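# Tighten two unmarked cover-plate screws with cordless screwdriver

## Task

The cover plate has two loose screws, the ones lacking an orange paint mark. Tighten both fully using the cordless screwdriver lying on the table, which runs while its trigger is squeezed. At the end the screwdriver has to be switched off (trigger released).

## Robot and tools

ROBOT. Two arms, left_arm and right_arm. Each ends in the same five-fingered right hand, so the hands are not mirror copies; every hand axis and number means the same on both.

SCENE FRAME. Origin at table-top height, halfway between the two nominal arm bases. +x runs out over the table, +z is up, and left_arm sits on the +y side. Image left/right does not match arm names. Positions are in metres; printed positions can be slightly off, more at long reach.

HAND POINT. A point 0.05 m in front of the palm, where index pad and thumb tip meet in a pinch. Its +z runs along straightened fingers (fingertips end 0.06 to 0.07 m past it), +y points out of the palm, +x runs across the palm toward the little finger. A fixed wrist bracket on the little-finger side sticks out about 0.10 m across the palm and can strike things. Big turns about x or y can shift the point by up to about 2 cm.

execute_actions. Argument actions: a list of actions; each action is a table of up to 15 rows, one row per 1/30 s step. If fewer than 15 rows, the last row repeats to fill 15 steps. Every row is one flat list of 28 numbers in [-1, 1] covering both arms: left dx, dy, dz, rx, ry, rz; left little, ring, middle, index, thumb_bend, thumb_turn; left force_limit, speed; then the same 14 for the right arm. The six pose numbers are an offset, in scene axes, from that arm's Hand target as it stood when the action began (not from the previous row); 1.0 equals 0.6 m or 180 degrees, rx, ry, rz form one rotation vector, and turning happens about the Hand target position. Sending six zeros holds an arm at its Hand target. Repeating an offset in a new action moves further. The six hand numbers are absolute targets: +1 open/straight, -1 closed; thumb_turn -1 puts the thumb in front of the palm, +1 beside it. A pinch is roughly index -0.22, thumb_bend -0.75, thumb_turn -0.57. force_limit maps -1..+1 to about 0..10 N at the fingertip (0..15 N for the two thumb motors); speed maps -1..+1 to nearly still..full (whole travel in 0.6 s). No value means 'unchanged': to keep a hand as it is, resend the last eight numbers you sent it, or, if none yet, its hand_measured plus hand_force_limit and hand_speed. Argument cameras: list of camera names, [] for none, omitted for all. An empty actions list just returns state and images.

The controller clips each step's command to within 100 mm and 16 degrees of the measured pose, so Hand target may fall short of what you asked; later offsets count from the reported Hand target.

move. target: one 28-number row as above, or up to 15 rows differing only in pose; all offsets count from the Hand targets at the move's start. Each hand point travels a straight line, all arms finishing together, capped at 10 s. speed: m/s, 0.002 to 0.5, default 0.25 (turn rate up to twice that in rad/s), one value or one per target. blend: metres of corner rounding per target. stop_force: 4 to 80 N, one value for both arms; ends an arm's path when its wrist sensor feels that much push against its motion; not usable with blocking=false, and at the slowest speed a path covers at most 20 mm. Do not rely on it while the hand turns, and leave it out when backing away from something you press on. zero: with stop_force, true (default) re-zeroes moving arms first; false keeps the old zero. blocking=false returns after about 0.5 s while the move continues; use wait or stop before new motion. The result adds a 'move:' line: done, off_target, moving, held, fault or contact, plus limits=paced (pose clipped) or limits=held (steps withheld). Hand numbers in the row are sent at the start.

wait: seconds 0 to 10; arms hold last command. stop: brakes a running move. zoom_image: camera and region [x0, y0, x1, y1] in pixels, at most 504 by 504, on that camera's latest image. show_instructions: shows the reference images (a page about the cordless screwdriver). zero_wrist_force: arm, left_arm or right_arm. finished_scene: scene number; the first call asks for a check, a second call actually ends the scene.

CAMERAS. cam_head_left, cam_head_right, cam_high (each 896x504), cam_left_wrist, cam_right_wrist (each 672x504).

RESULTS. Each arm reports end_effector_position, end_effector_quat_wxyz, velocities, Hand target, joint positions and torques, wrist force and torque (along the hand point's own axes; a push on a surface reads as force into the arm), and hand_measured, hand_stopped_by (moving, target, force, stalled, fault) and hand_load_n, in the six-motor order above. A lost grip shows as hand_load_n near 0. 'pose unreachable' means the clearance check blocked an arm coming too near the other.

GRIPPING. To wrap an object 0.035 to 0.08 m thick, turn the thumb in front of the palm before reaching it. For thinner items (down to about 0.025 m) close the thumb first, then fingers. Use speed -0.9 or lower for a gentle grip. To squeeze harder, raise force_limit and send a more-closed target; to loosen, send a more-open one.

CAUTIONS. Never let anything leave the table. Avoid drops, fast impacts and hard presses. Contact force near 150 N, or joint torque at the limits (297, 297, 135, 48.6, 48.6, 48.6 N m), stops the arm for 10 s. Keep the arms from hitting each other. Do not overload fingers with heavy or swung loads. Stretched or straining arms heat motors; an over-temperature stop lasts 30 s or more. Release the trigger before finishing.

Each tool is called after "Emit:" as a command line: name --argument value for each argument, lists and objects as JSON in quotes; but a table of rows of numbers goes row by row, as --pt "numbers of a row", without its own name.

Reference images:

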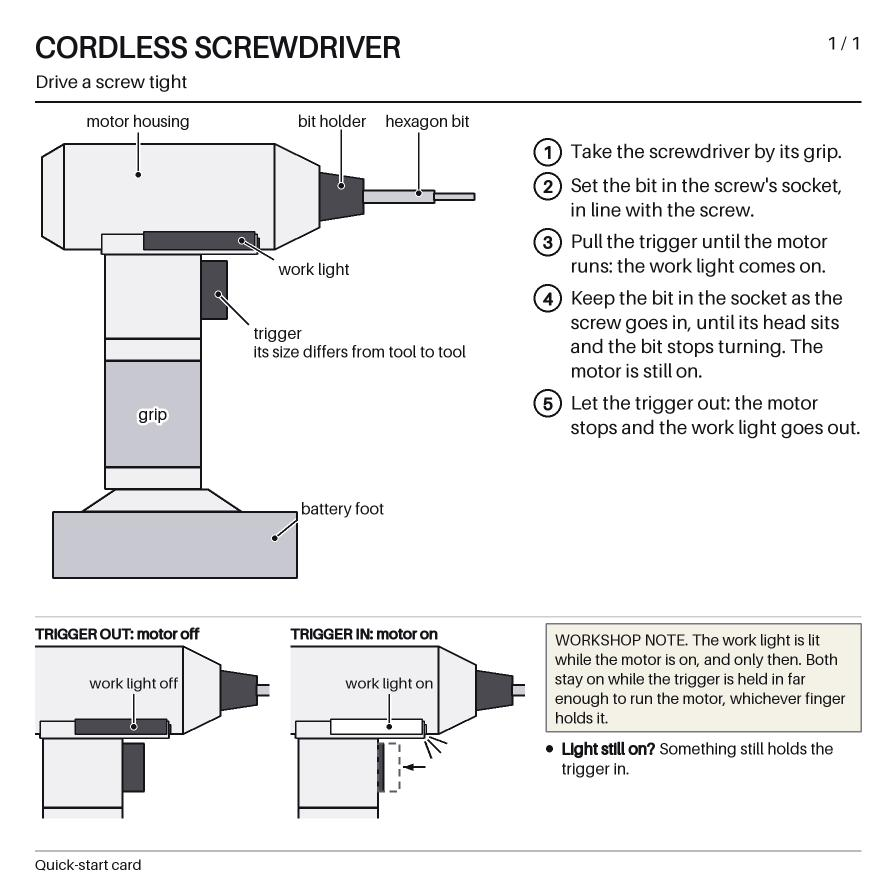

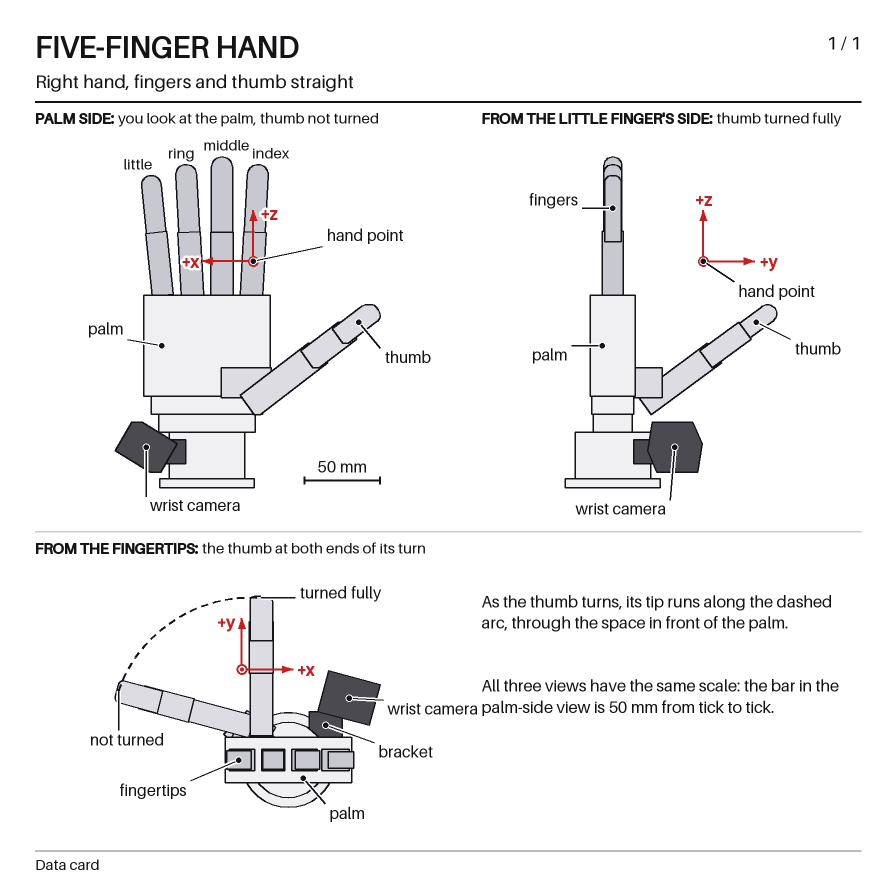

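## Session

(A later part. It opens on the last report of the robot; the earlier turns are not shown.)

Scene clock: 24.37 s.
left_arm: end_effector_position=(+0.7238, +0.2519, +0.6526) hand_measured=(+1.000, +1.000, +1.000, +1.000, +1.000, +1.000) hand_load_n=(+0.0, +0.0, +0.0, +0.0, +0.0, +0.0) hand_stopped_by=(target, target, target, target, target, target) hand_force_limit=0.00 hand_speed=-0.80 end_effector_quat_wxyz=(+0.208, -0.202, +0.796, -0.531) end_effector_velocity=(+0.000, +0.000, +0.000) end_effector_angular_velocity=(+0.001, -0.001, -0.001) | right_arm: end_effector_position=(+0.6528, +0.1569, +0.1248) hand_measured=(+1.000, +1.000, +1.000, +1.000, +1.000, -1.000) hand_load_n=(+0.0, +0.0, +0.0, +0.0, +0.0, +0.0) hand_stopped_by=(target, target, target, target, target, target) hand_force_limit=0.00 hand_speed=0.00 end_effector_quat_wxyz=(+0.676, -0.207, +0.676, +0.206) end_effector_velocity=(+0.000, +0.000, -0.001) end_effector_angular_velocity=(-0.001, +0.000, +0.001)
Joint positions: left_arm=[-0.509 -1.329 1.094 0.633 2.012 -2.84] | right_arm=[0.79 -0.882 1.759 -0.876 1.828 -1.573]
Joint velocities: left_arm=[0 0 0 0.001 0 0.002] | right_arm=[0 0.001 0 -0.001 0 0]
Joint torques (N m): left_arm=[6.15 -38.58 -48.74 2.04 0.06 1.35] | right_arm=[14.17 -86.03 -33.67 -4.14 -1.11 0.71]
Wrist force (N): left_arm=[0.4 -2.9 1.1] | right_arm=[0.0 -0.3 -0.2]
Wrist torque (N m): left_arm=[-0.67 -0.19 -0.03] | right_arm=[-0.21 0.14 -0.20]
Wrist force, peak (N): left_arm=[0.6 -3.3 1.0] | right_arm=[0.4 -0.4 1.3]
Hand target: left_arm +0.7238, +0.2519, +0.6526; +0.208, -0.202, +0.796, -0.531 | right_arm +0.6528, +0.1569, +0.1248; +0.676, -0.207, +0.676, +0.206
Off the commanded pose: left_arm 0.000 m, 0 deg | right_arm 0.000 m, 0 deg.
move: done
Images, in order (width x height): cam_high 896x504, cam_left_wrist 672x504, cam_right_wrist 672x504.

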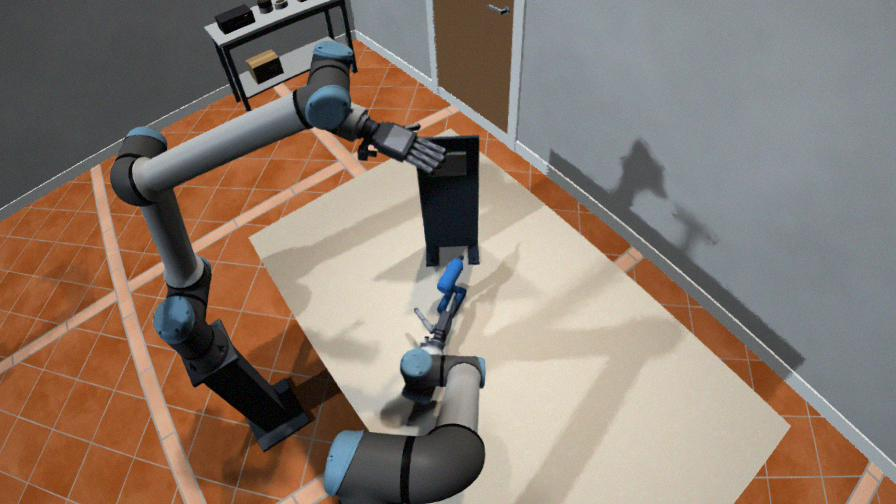

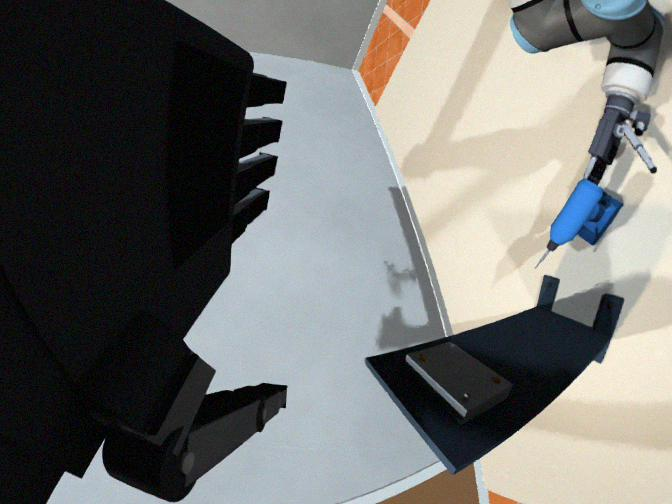

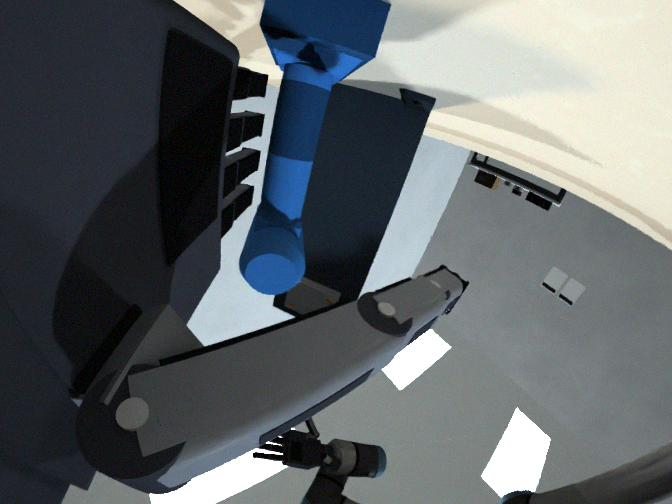

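Emit:
move --target '[0,0,0,0,0,0,1,1,1,1,1,1,0,-0.8,0.0829,0.0559,-0.022,0,0,0,1,1,1,1,1,-1,0,0]' --speed 0.06 --stop_force 5 --cameras '["cam_head_right","cam_right_wrist","cam_left_wrist"]'

Emit:
zoom_image --camera "cam_right_wrist" --region '[180, 0, 400, 230]'

Emit:
zoom_image --camera "cam_left_wrist" --region '[480, 40, 672, 270]'

Emit:
zoom_image --camera "cam_head_right" --region '[320, 160, 480, 300]'

Scene clock: 27.50 s.
left_arm: end_effector_position=(+0.7238, +0.2519, +0.6526) hand_measured=(+1.000, +1.000, +1.000, +1.000, +1.000, +1.000) hand_load_n=(+0.0, +0.0, +0.0, +0.0, +0.0, +0.0) hand_stopped_by=(target, target, target, target, target, target) hand_force_limit=0.00 hand_speed=-0.80 end_effector_quat_wxyz=(+0.208, -0.202, +0.796, -0.531) end_effector_velocity=(+0.000, +0.000, +0.000) end_effector_angular_velocity=(+0.000, +0.000, +0.000) | right_arm: end_effector_position=(+0.6996, +0.1885, +0.1126) hand_measured=(+1.000, +1.000, +1.000, +1.000, +1.000, -1.000) hand_load_n=(+0.5, +0.0, +0.0, +0.0, +0.0, +0.0) hand_stopped_by=(target, target, target, target, target, target) hand_force_limit=0.00 hand_speed=0.00 end_effector_quat_wxyz=(+0.676, -0.207, +0.676, +0.206) end_effector_velocity=(+0.000, +0.000, +0.000) end_effector_angular_velocity=(+0.000, -0.001, +0.000)
Joint positions: left_arm=[-0.509 -1.329 1.094 0.633 2.012 -2.84] | right_arm=[0.772 -0.811 1.644 -0.833 1.81 -1.573]
Joint velocities: left_arm=[0 0 0 0 0 0] | right_arm=[0 0.001 0 -0.001 0 0]
Joint torques (N m): left_arm=[0.68 -36.59 -49.13 1.9 0.43 2.04] | right_arm=[15.89 -81.54 -33.15 0.69 1.23 0.61]
Wrist force (N): left_arm=[0.5 -2.7 1.2] | right_arm=[-2.4 -1.5 -0.5]
Wrist torque (N m): left_arm=[-0.63 -0.22 -0.02] | right_arm=[0.00 -0.14 -0.45]
Wrist force, peak (N): left_arm=[0.8 -3.1 1.2] | right_arm=[-10.6 -0.3 -2.7]
Hand target: left_arm +0.7238, +0.2519, +0.6526; +0.208, -0.202, +0.796, -0.531 | right_arm +0.6996, +0.1885, +0.1126; +0.676, -0.207, +0.676, +0.206
Off the commanded pose: left_arm 0.000 m, 0 deg | right_arm 0.004 m, 0 deg.
move: contact (right_arm)
Images, in order (width x height): cam_head_right 896x504, cam_left_wrist 672x504, cam_right_wrist 672x504.

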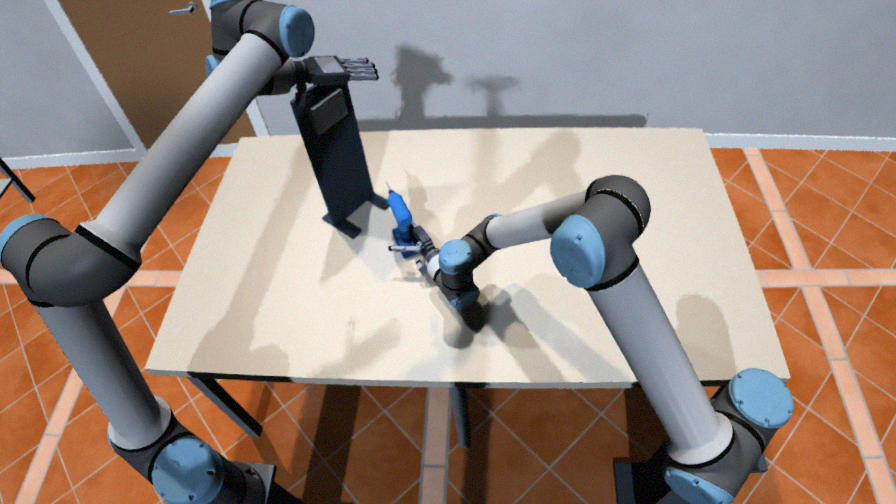

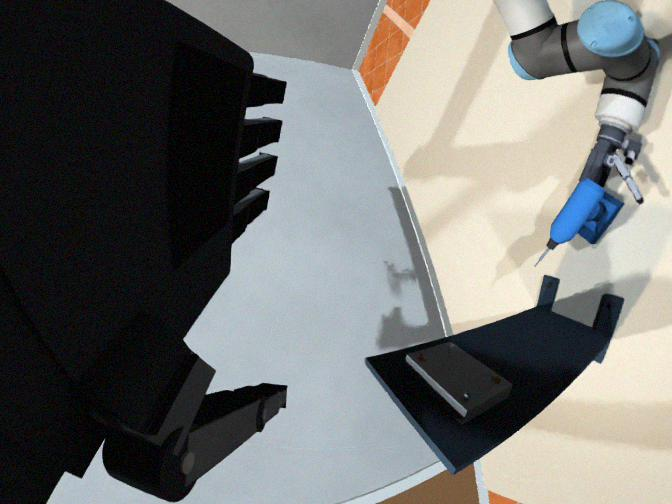

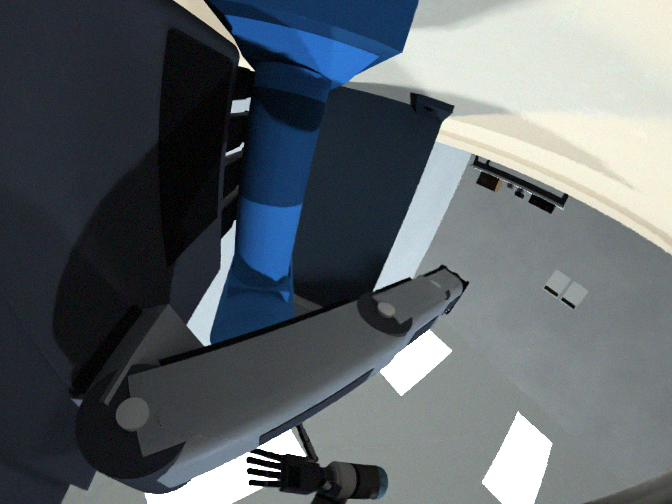

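Scaled by 2.191 from the camera's 672x504 image, which has a finer 960x720 frame.

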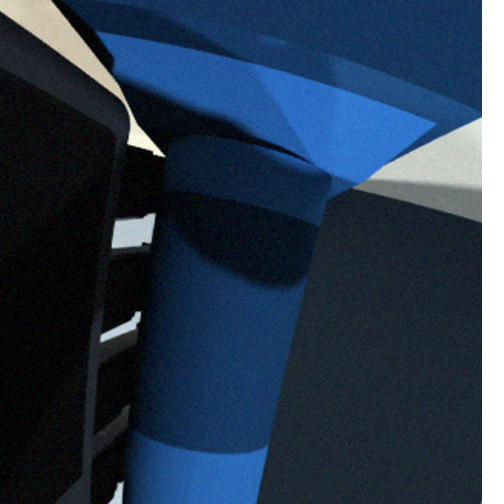

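Scaled by 2.191 from the camera's 672x504 image, which has a finer 960x720 frame.

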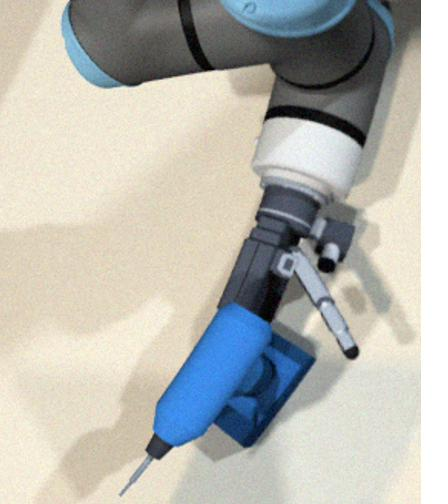

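Scaled by 3.150.

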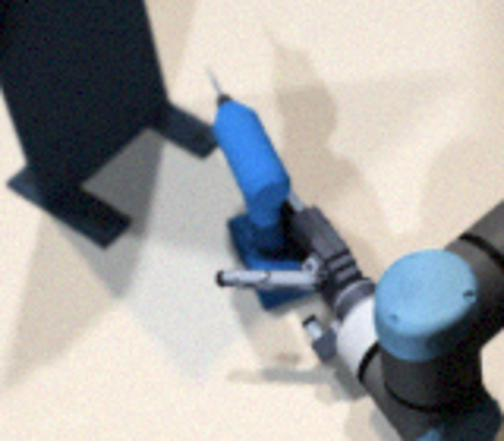

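Emit:
move --target '[0,0,0,0,0,0,1,1,1,1,1,1,0,-0.8,0,0,0.0167,0,0,0,1,1,1,1,1,-1,0,0]' --speed 0.06 --cameras '[]'

Emit:
zero_wrist_force --arm "right_arm"

Emit:
move --target '[0,0,0,0,0,0,1,1,1,1,1,1,0,-0.8,0.0553,0.0373,0,0,0,0,1,1,1,1,1,-1,0,0]' --speed 0.04 --stop_force 4 --cameras '["cam_head_right","cam_right_wrist","cam_left_wrist"]'

Emit:
zoom_image --camera "cam_right_wrist" --region '[180, 0, 400, 330]'

Emit:
zoom_image --camera "cam_left_wrist" --region '[480, 40, 672, 270]'

Emit:
zoom_image --camera "cam_head_right" --region '[320, 160, 480, 300]'

Scene clock: 28.63 s.
left_arm: end_effector_position=(+0.7238, +0.2519, +0.6526) hand_measured=(+1.000, +1.000, +1.000, +1.000, +1.000, +1.000) hand_load_n=(+0.0, +0.0, +0.0, +0.0, +0.0, -0.5) hand_stopped_by=(target, target, target, target, target, target) hand_force_limit=0.00 hand_speed=-0.80 end_effector_quat_wxyz=(+0.208, -0.202, +0.796, -0.531) end_effector_velocity=(+0.000, +0.001, +0.000) end_effector_angular_velocity=(+0.000, +0.000, +0.000) | right_arm: end_effector_position=(+0.6996, +0.1885, +0.1227) hand_measured=(+1.000, +1.000, +1.000, +1.000, +1.000, -1.000) hand_load_n=(+0.0, +0.0, +0.0, +0.0, +0.0, +0.0) hand_stopped_by=(target, target, target, target, target, target) hand_force_limit=0.00 hand_speed=0.00 end_effector_quat_wxyz=(+0.676, -0.207, +0.676, +0.206) end_effector_velocity=(+0.000, +0.000, -0.001) end_effector_angular_velocity=(+0.000, +0.000, +0.000)
Joint positions: left_arm=[-0.509 -1.329 1.094 0.633 2.012 -2.84] | right_arm=[0.772 -0.823 1.643 -0.82 1.81 -1.573]
Joint velocities: left_arm=[0.001 0 0 0 0.001 0] | right_arm=[0 0.002 0 -0.001 0 0]
Joint torques (N m): left_arm=[0.63 -36.16 -49.84 1.64 0.34 2.65] | right_arm=[9.79 -83.53 -34.61 -4.13 -0.28 0.39]
Wrist force (N): left_arm=[0.6 -2.6 0.9] | right_arm=[1.5 0.5 -0.3]
Wrist torque (N m): left_arm=[-0.60 -0.23 -0.01] | right_arm=[-0.09 -0.08 -0.08]
Wrist force, peak (N): left_arm=[0.9 -3.1 0.8] | right_arm=[-2.8 -1.4 -0.6]
Hand target: left_arm +0.7238, +0.2519, +0.6526; +0.208, -0.202, +0.796, -0.531 | right_arm +0.6996, +0.1885, +0.1226; +0.676, -0.207, +0.676, +0.206
Off the commanded pose: left_arm 0.000 m, 0 deg | right_arm 0.000 m, 0 deg.
move: done
No camera images: "cameras" was empty.

Wrist force sensor zeroed.

Scene clock: 30.93 s.
left_arm: end_effector_position=(+0.7238, +0.2519, +0.6526) hand_measured=(+1.000, +1.000, +1.000, +1.000, +1.000, +1.000) hand_load_n=(-0.5, +0.0, +0.0, +0.0, +0.0, +0.0) hand_stopped_by=(target, target, target, target, target, target) hand_force_limit=0.00 hand_speed=-0.80 end_effector_quat_wxyz=(+0.208, -0.202, +0.796, -0.531) end_effector_velocity=(+0.000, +0.000, +0.000) end_effector_angular_velocity=(+0.001, -0.002, +0.000) | right_arm: end_effector_position=(+0.7327, +0.2109, +0.1226) hand_measured=(+1.000, +1.000, +1.000, +1.000, +1.000, -1.000) hand_load_n=(+0.0, +0.0, +0.0, +0.0, +0.0, -0.5) hand_stopped_by=(target, target, target, target, target, target) hand_force_limit=0.00 hand_speed=0.00 end_effector_quat_wxyz=(+0.676, -0.207, +0.676, +0.206) end_effector_velocity=(+0.000, +0.000, -0.002) end_effector_angular_velocity=(-0.002, +0.002, +0.000)
Joint positions: left_arm=[-0.509 -1.329 1.094 0.633 2.012 -2.84] | right_arm=[0.761 -0.781 1.556 -0.775 1.799 -1.573]
Joint velocities: left_arm=[0 0 0 -0.001 0 0.002] | right_arm=[0 0.002 0 0.001 0 0]
Joint torques (N m): left_arm=[0.97 -40.23 -49.52 1.35 0.52 2.51] | right_arm=[14.06 -110.59 -27.62 -4.1 1.57 1.07]
Wrist force (N, zeroed by zero_wrist_force on right_arm): left_arm=[0.7 -2.9 0.9] | right_arm=[0.0 -0.1 -0.1]
Wrist torque (N m, zeroed by zero_wrist_force on right_arm): left_arm=[-0.64 -0.24 -0.01] | right_arm=[0.00 -0.01 -0.02]
Wrist force, peak (N, zeroed by zero_wrist_force on right_arm): left_arm=[0.8 -3.2 0.9] | right_arm=[-0.3 -1.0 -2.1]
Hand target: left_arm +0.7238, +0.2519, +0.6526; +0.208, -0.202, +0.796, -0.531 | right_arm +0.7327, +0.2109, +0.1226; +0.676, -0.207, +0.676, +0.206
Off the commanded pose: left_arm 0.000 m, 0 deg | right_arm 0.000 m, 0 deg.
move: done
Images, in order (width x height): cam_head_right 896x504, cam_left_wrist 672x504, cam_right_wrist 672x504.

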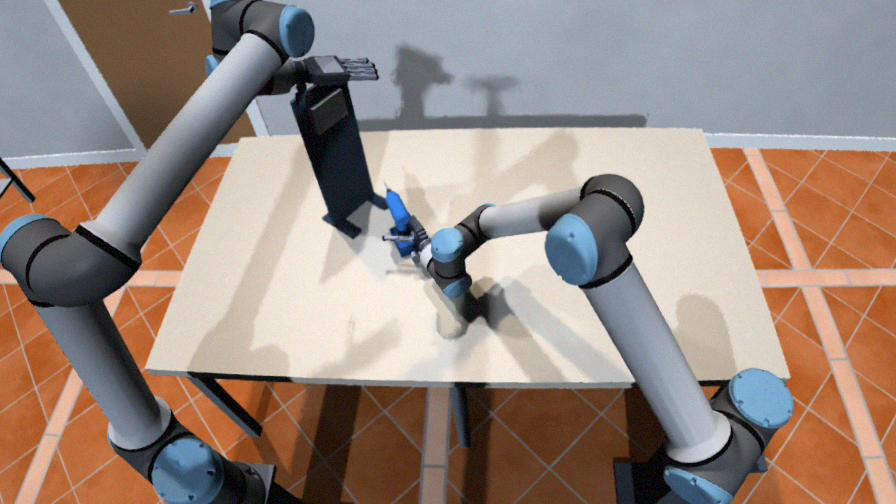

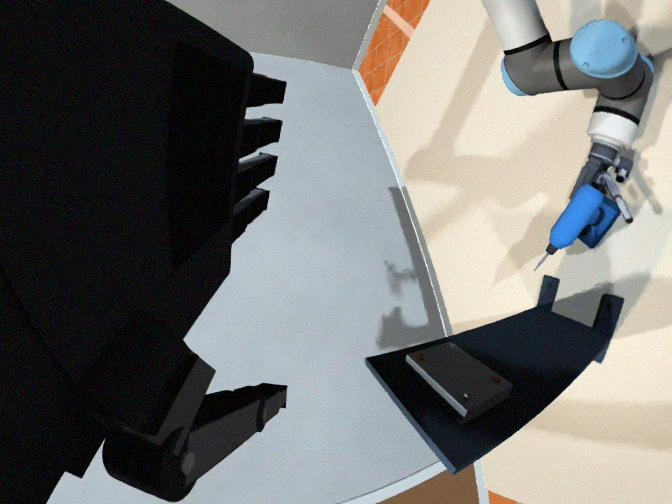

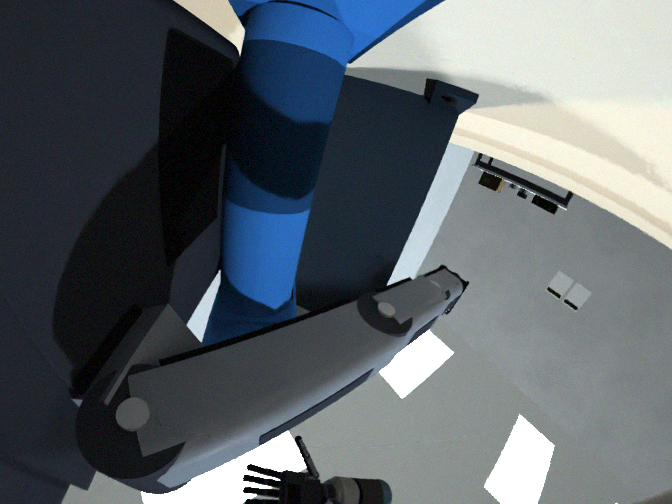

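Scaled by 1.527 from the camera's 672x504 image, which has a finer 960x720 frame.

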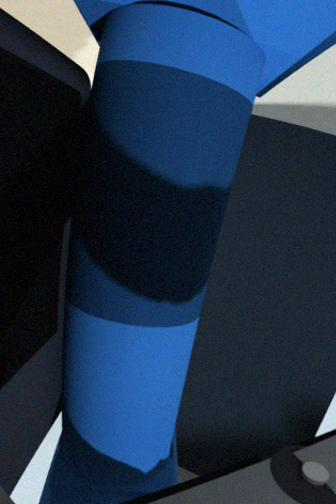

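Scaled by 2.191 from the camera's 672x504 image, which has a finer 960x720 frame.

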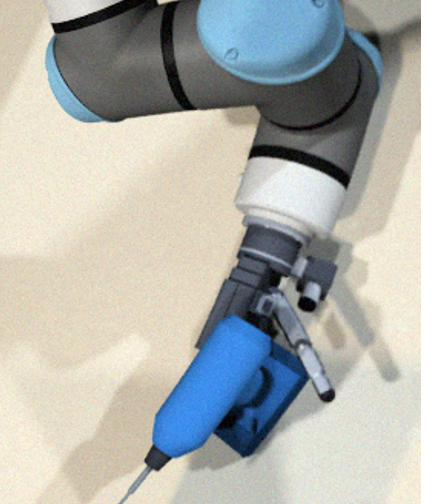

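Scaled by 3.150.

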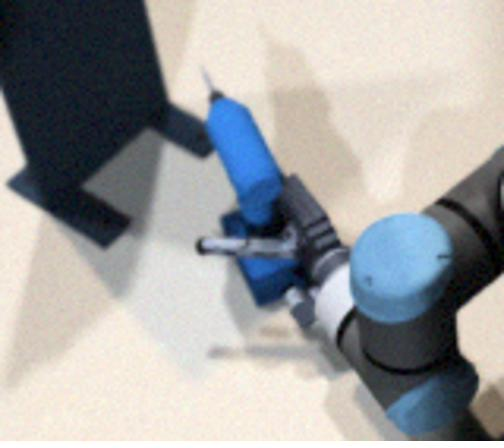

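Emit:
move --pt "0 0 0 0 0 0 1 1 1 1 1 1 0 -0.8 0.0025 -0.0043 0 0 0 -0.0222 1 1 1 1 1 -1 0 0" --pt "0 0 0 0 0 0 1 1 1 1 1 1 0 -0.8 0.0183 0.0048 0 0 0 -0.0222 1 1 1 1 1 -1 0 0" --speed 0.04 --cameras '["cam_head_right","cam_right_wrist","cam_left_wrist"]'

Emit:
zoom_image --camera "cam_left_wrist" --region '[480, 40, 672, 270]'

Emit:
zoom_image --camera "cam_head_right" --region '[320, 160, 480, 300]'

Scene clock: 32.93 s.
left_arm: end_effector_position=(+0.7238, +0.2519, +0.6526) hand_measured=(+1.000, +1.000, +1.000, +1.000, +1.000, +1.000) hand_load_n=(+0.0, +0.0, +0.0, +0.0, +0.0, +0.0) hand_stopped_by=(target, target, target, target, target, target) hand_force_limit=0.00 hand_speed=-0.80 end_effector_quat_wxyz=(+0.208, -0.202, +0.796, -0.531) end_effector_velocity=(+0.000, +0.001, +0.000) end_effector_angular_velocity=(+0.000, +0.002, +0.001) | right_arm: end_effector_position=(+0.7438, +0.2138, +0.1225) hand_measured=(+1.000, +1.000, +1.000, +1.000, +1.000, -1.000) hand_load_n=(+0.0, +0.0, +0.0, +0.0, +0.0, +0.0) hand_stopped_by=(target, target, target, target, target, target) hand_force_limit=0.00 hand_speed=0.00 end_effector_quat_wxyz=(+0.683, -0.184, +0.683, +0.182) end_effector_velocity=(-0.001, -0.001, +0.000) end_effector_angular_velocity=(+0.001, -0.001, +0.000)
Joint positions: left_arm=[-0.509 -1.329 1.094 0.633 2.012 -2.84] | right_arm=[0.776 -0.765 1.524 -0.758 1.884 -1.573]
Joint velocities: left_arm=[0.001 0 0 0.001 0 -0.001] | right_arm=[0 -0.001 0.003 -0.003 0 0]
Joint torques (N m): left_arm=[0.26 -39.01 -50.24 0.73 0.17 2.74] | right_arm=[2.16 -113.51 -27.29 -4.32 0.8 1.47]
Wrist force (N, zeroed by zero_wrist_force on right_arm): left_arm=[0.9 -2.4 1.0] | right_arm=[0.1 0.0 0.0]
Wrist torque (N m, zeroed by zero_wrist_force on right_arm): left_arm=[-0.57 -0.27 0.01] | right_arm=[0.01 -0.02 -0.01]
Wrist force, peak (N, zeroed by zero_wrist_force on right_arm): left_arm=[0.9 -3.1 0.8] | right_arm=[-0.1 -1.2 0.3]
Hand target: left_arm +0.7238, +0.2519, +0.6526; +0.208, -0.202, +0.796, -0.531 | right_arm +0.7437, +0.2138, +0.1227; +0.683, -0.184, +0.683, +0.182
Off the commanded pose: left_arm 0.000 m, 0 deg | right_arm 0.000 m, 0 deg.
move: done
Images, in order (width x height): cam_head_right 896x504, cam_left_wrist 672x504, cam_right_wrist 672x504.

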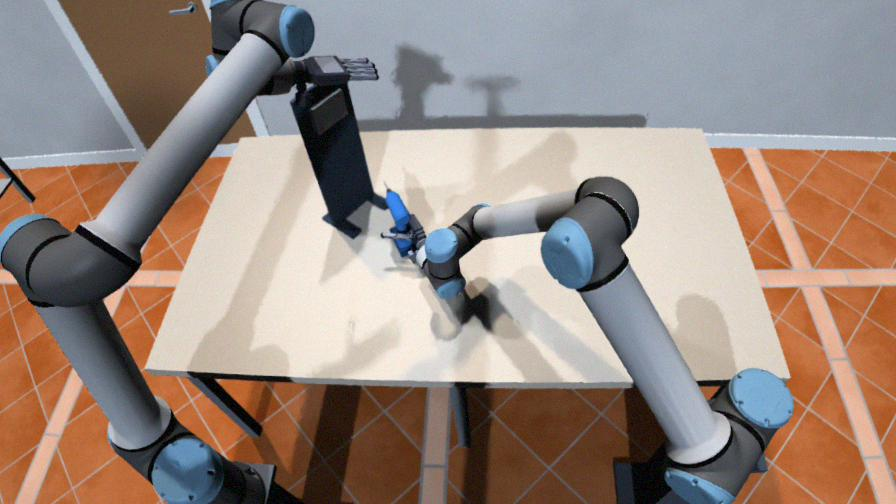

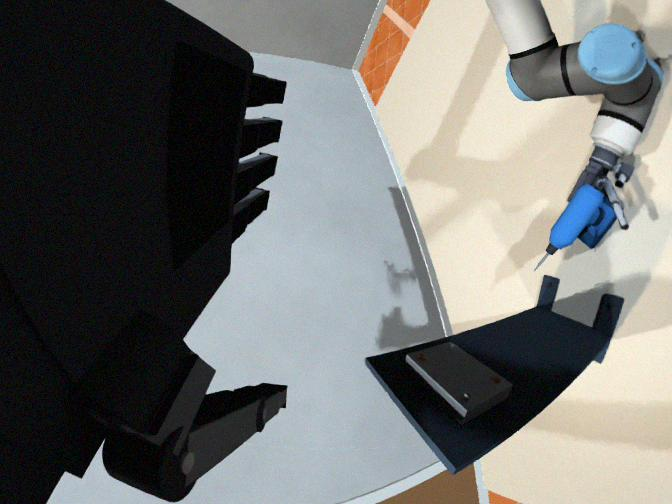

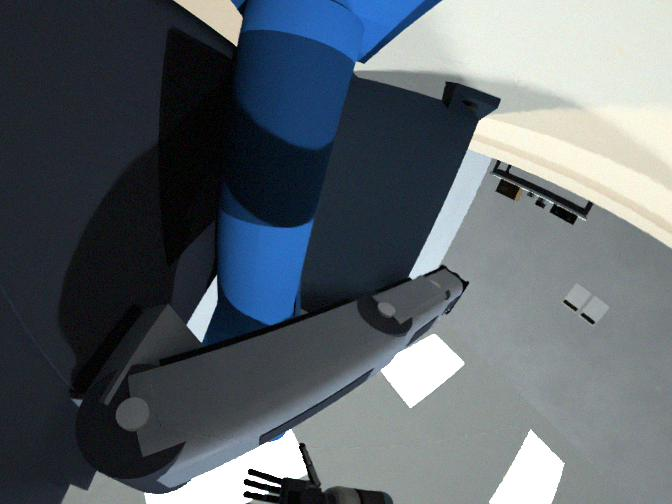

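Scaled by 2.191 from the camera's 672x504 image, which has a finer 960x720 frame.

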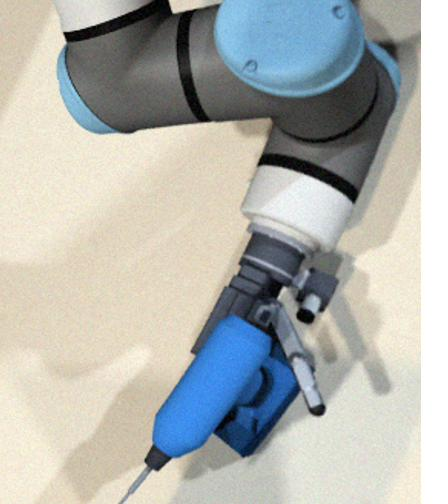

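Scaled by 3.150.

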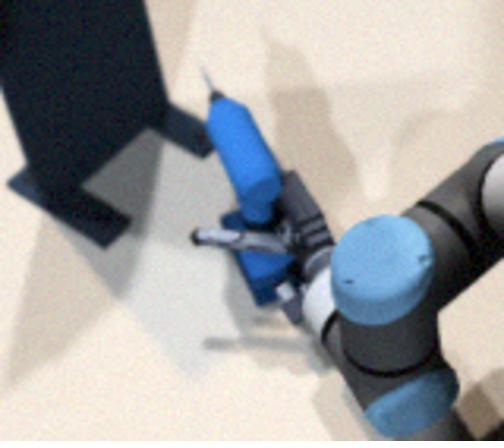

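Emit:
move --target '[0,0,0,0,0,0,1,1,1,1,1,1,0,-0.8,0,0,0,0,0,0,-1,-1,-1,0.1,-1,-1,0,-0.6]' --cameras '["cam_high","cam_right_wrist","cam_left_wrist"]'

Emit:
zoom_image --camera "cam_left_wrist" --region '[480, 40, 672, 270]'

Emit:
zoom_image --camera "cam_high" --region '[380, 230, 500, 350]'

Scene clock: 36.20 s.
left_arm: end_effector_position=(+0.7238, +0.2519, +0.6526) hand_measured=(+1.000, +1.000, +1.000, +1.000, +1.000, +1.000) hand_load_n=(-0.5, +0.0, +0.0, +0.0, +0.0, -0.5) hand_stopped_by=(target, target, target, target, target, target) hand_force_limit=0.00 hand_speed=-0.80 end_effector_quat_wxyz=(+0.208, -0.202, +0.796, -0.531) end_effector_velocity=(+0.000, +0.000, +0.000) end_effector_angular_velocity=(+0.000, -0.001, -0.001) | right_arm: end_effector_position=(+0.7437, +0.2138, +0.1227) hand_measured=(-0.752, -0.750, -0.552, +0.100, +0.004, -1.000) hand_load_n=(+6.0, +8.5, +6.0, +0.0, +8.5, +1.0) hand_stopped_by=(force, force, force, target, force, target) hand_force_limit=0.00 hand_speed=-0.60 end_effector_quat_wxyz=(+0.683, -0.184, +0.683, +0.182) end_effector_velocity=(+0.000, +0.000, +0.000) end_effector_angular_velocity=(-0.001, +0.001, +0.000)
Joint positions: left_arm=[-0.509 -1.329 1.094 0.633 2.012 -2.84] | right_arm=[0.776 -0.765 1.524 -0.758 1.884 -1.573]
Joint velocities: left_arm=[-0.001 0 0 0 0 0.001] | right_arm=[0 0 0 0.001 0 0]
Joint torques (N m): left_arm=[-3 -44.02 -49.08 0.5 -0.5 2.28] | right_arm=[12.81 -103 -31.18 -2.61 1.31 1.35]
Wrist force (N, zeroed by zero_wrist_force on right_arm): left_arm=[0.8 -2.8 1.1] | right_arm=[2.8 -0.2 -0.1]
Wrist torque (N m, zeroed by zero_wrist_force on right_arm): left_arm=[-0.65 -0.25 -0.01] | right_arm=[-0.04 -0.22 0.21]
Wrist force, peak (N, zeroed by zero_wrist_force on right_arm): left_arm=[0.8 -3.3 0.8] | right_arm=[4.2 0.4 1.2]
Hand target: left_arm +0.7238, +0.2519, +0.6526; +0.208, -0.202, +0.796, -0.531 | right_arm +0.7437, +0.2138, +0.1227; +0.683, -0.184, +0.683, +0.182
Off the commanded pose: left_arm 0.000 m, 0 deg | right_arm 0.000 m, 0 deg.
move: done
Images, in order (width x height): cam_high 896x504, cam_left_wrist 672x504, cam_right_wrist 672x504.

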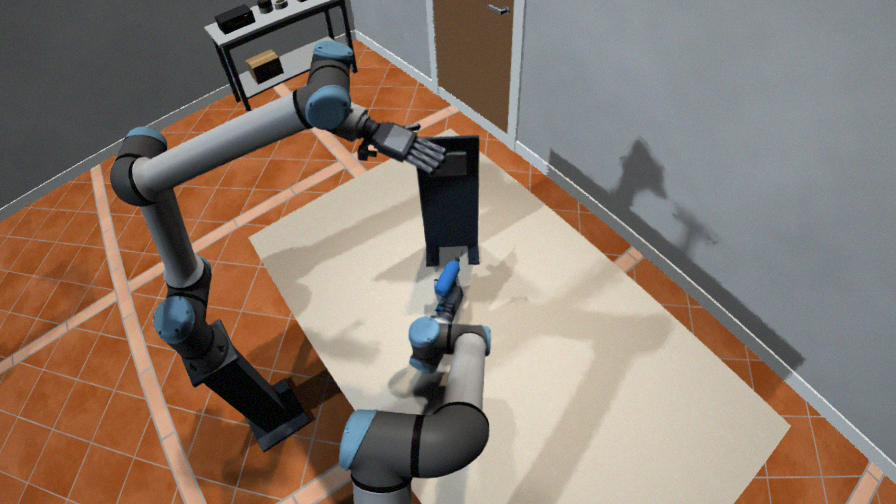

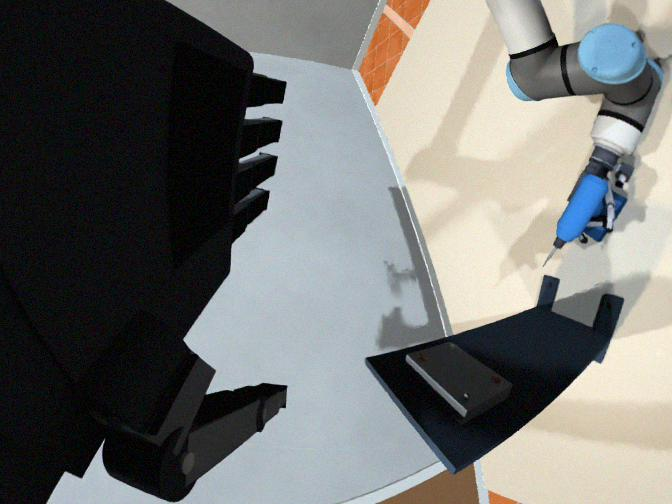

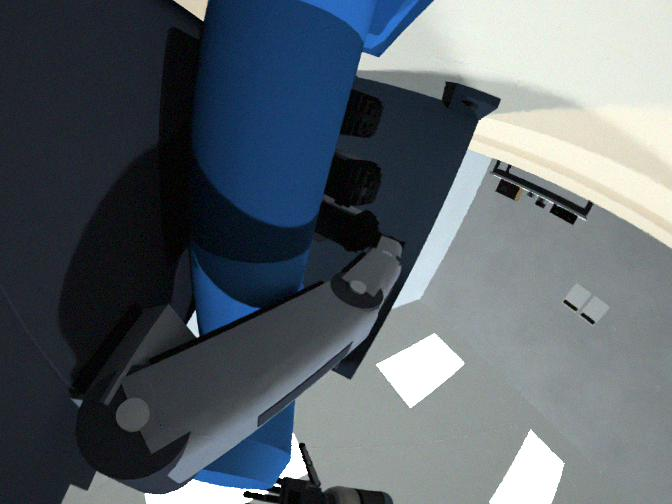

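Scaled by 2.191 from the camera's 672x504 image, which has a finer 960x720 frame.

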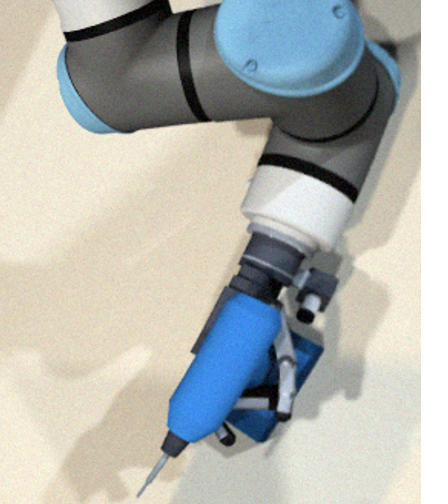

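Scaled by 4.200.

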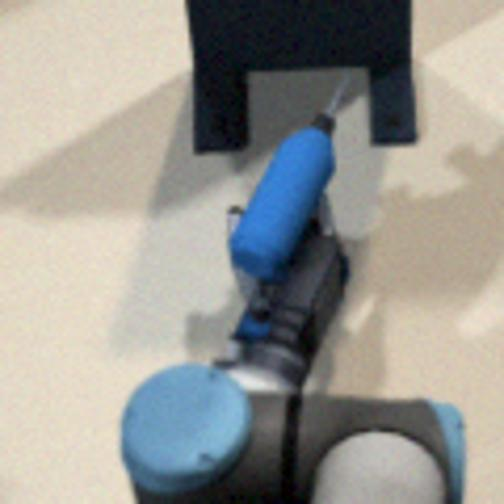

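Emit:
move --target '[0,0,0,0,0,0,1,1,1,1,1,1,0,-0.8,0,0,0.1,0,0,0,-1,-1,-1,0.1,-1,-1,0,-0.6]' --speed 0.05 --cameras '["cam_high","cam_right_wrist","cam_left_wrist"]'

Emit:
zoom_image --camera "cam_left_wrist" --region '[480, 40, 672, 270]'

Emit:
zoom_image --camera "cam_high" --region '[380, 230, 500, 350]'

Scene clock: 37.90 s.
left_arm: end_effector_position=(+0.7238, +0.2519, +0.6526) hand_measured=(+1.000, +1.000, +1.000, +1.000, +1.000, +1.000) hand_load_n=(+0.0, -0.5, -0.5, +0.0, +0.0, -0.5) hand_stopped_by=(target, target, target, target, target, target) hand_force_limit=0.00 hand_speed=-0.80 end_effector_quat_wxyz=(+0.208, -0.202, +0.796, -0.531) end_effector_velocity=(+0.000, +0.000, +0.000) end_effector_angular_velocity=(-0.001, +0.001, +0.000) | right_arm: end_effector_position=(+0.7437, +0.2138, +0.1828) hand_measured=(-0.752, -0.750, -0.552, +0.100, +0.004, -1.000) hand_load_n=(+6.0, +8.5, +6.0, +0.0, +8.5, +1.0) hand_stopped_by=(force, force, force, target, force, target) hand_force_limit=0.00 hand_speed=-0.60 end_effector_quat_wxyz=(+0.683, -0.184, +0.683, +0.182) end_effector_velocity=(+0.000, +0.000, -0.003) end_effector_angular_velocity=(+0.000, +0.000, +0.000)
Joint positions: left_arm=[-0.509 -1.329 1.094 0.633 2.012 -2.84] | right_arm=[0.776 -0.83 1.514 -0.683 1.884 -1.573]
Joint velocities: left_arm=[0 -0.001 0 0 0 -0.001] | right_arm=[0 0.003 0 -0.004 0 0]
Joint torques (N m): left_arm=[-2.48 -41.5 -48.8 0.4 0.15 2.05] | right_arm=[-8.96 -100.84 -36.76 -7.48 -0.94 0.11]
Wrist force (N, zeroed by zero_wrist_force on right_arm): left_arm=[0.6 -2.9 0.7] | right_arm=[9.5 -0.1 0.3]
Wrist torque (N m, zeroed by zero_wrist_force on right_arm): left_arm=[-0.64 -0.22 -0.02] | right_arm=[-0.04 -0.35 0.24]
Wrist force, peak (N, zeroed by zero_wrist_force on right_arm): left_arm=[0.8 -3.2 0.9] | right_arm=[11.4 -0.3 0.3]
Hand target: left_arm +0.7238, +0.2519, +0.6526; +0.208, -0.202, +0.796, -0.531 | right_arm +0.7437, +0.2137, +0.1826; +0.683, -0.184, +0.683, +0.182
Off the commanded pose: left_arm 0.000 m, 0 deg | right_arm 0.000 m, 0 deg.
move: done
Images, in order (width x height): cam_high 896x504, cam_left_wrist 672x504, cam_right_wrist 672x504.

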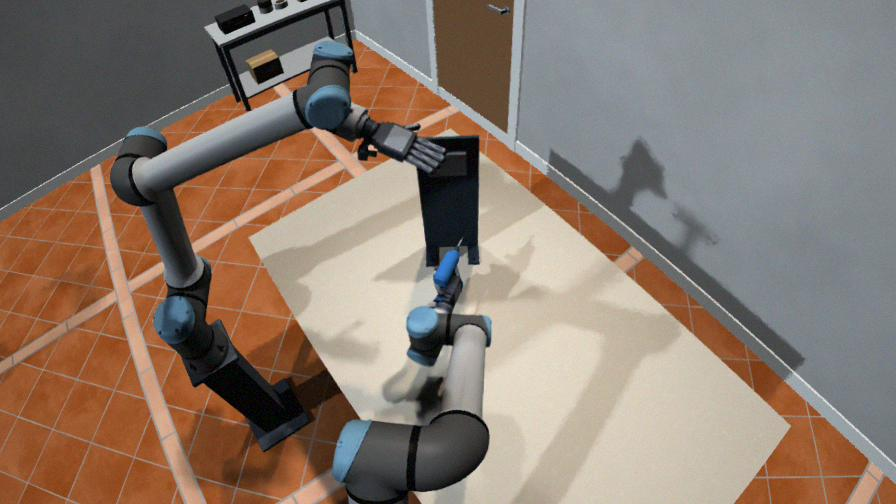

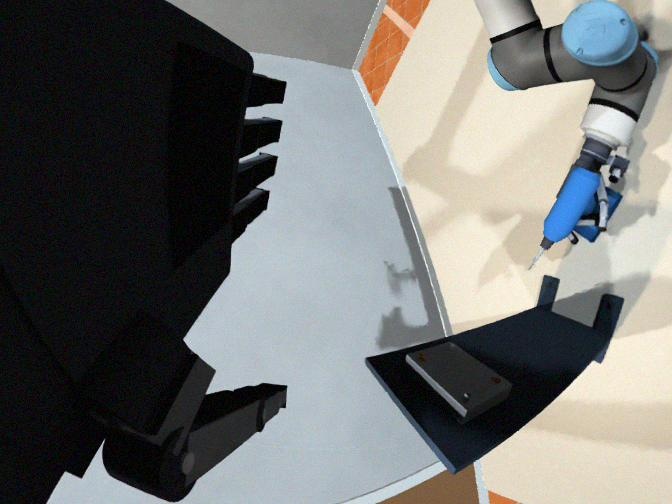

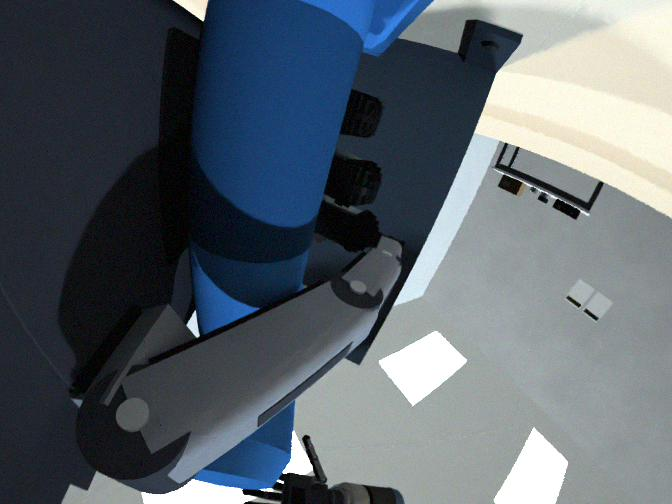

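Scaled by 2.191 from the camera's 672x504 image, which has a finer 960x720 frame.

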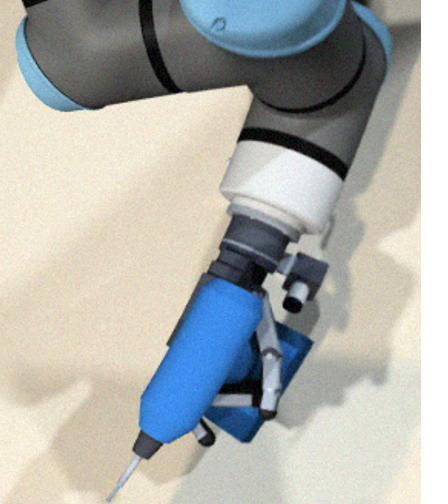

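Scaled by 4.200.

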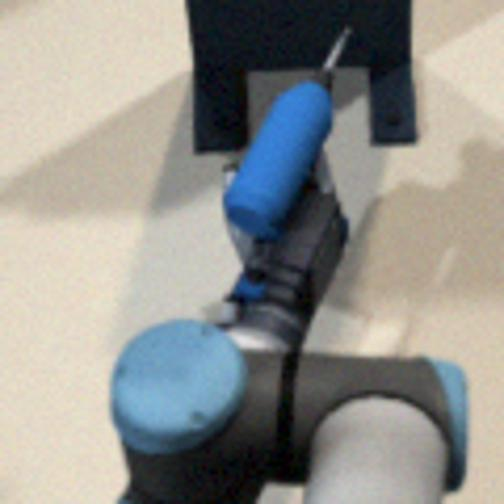

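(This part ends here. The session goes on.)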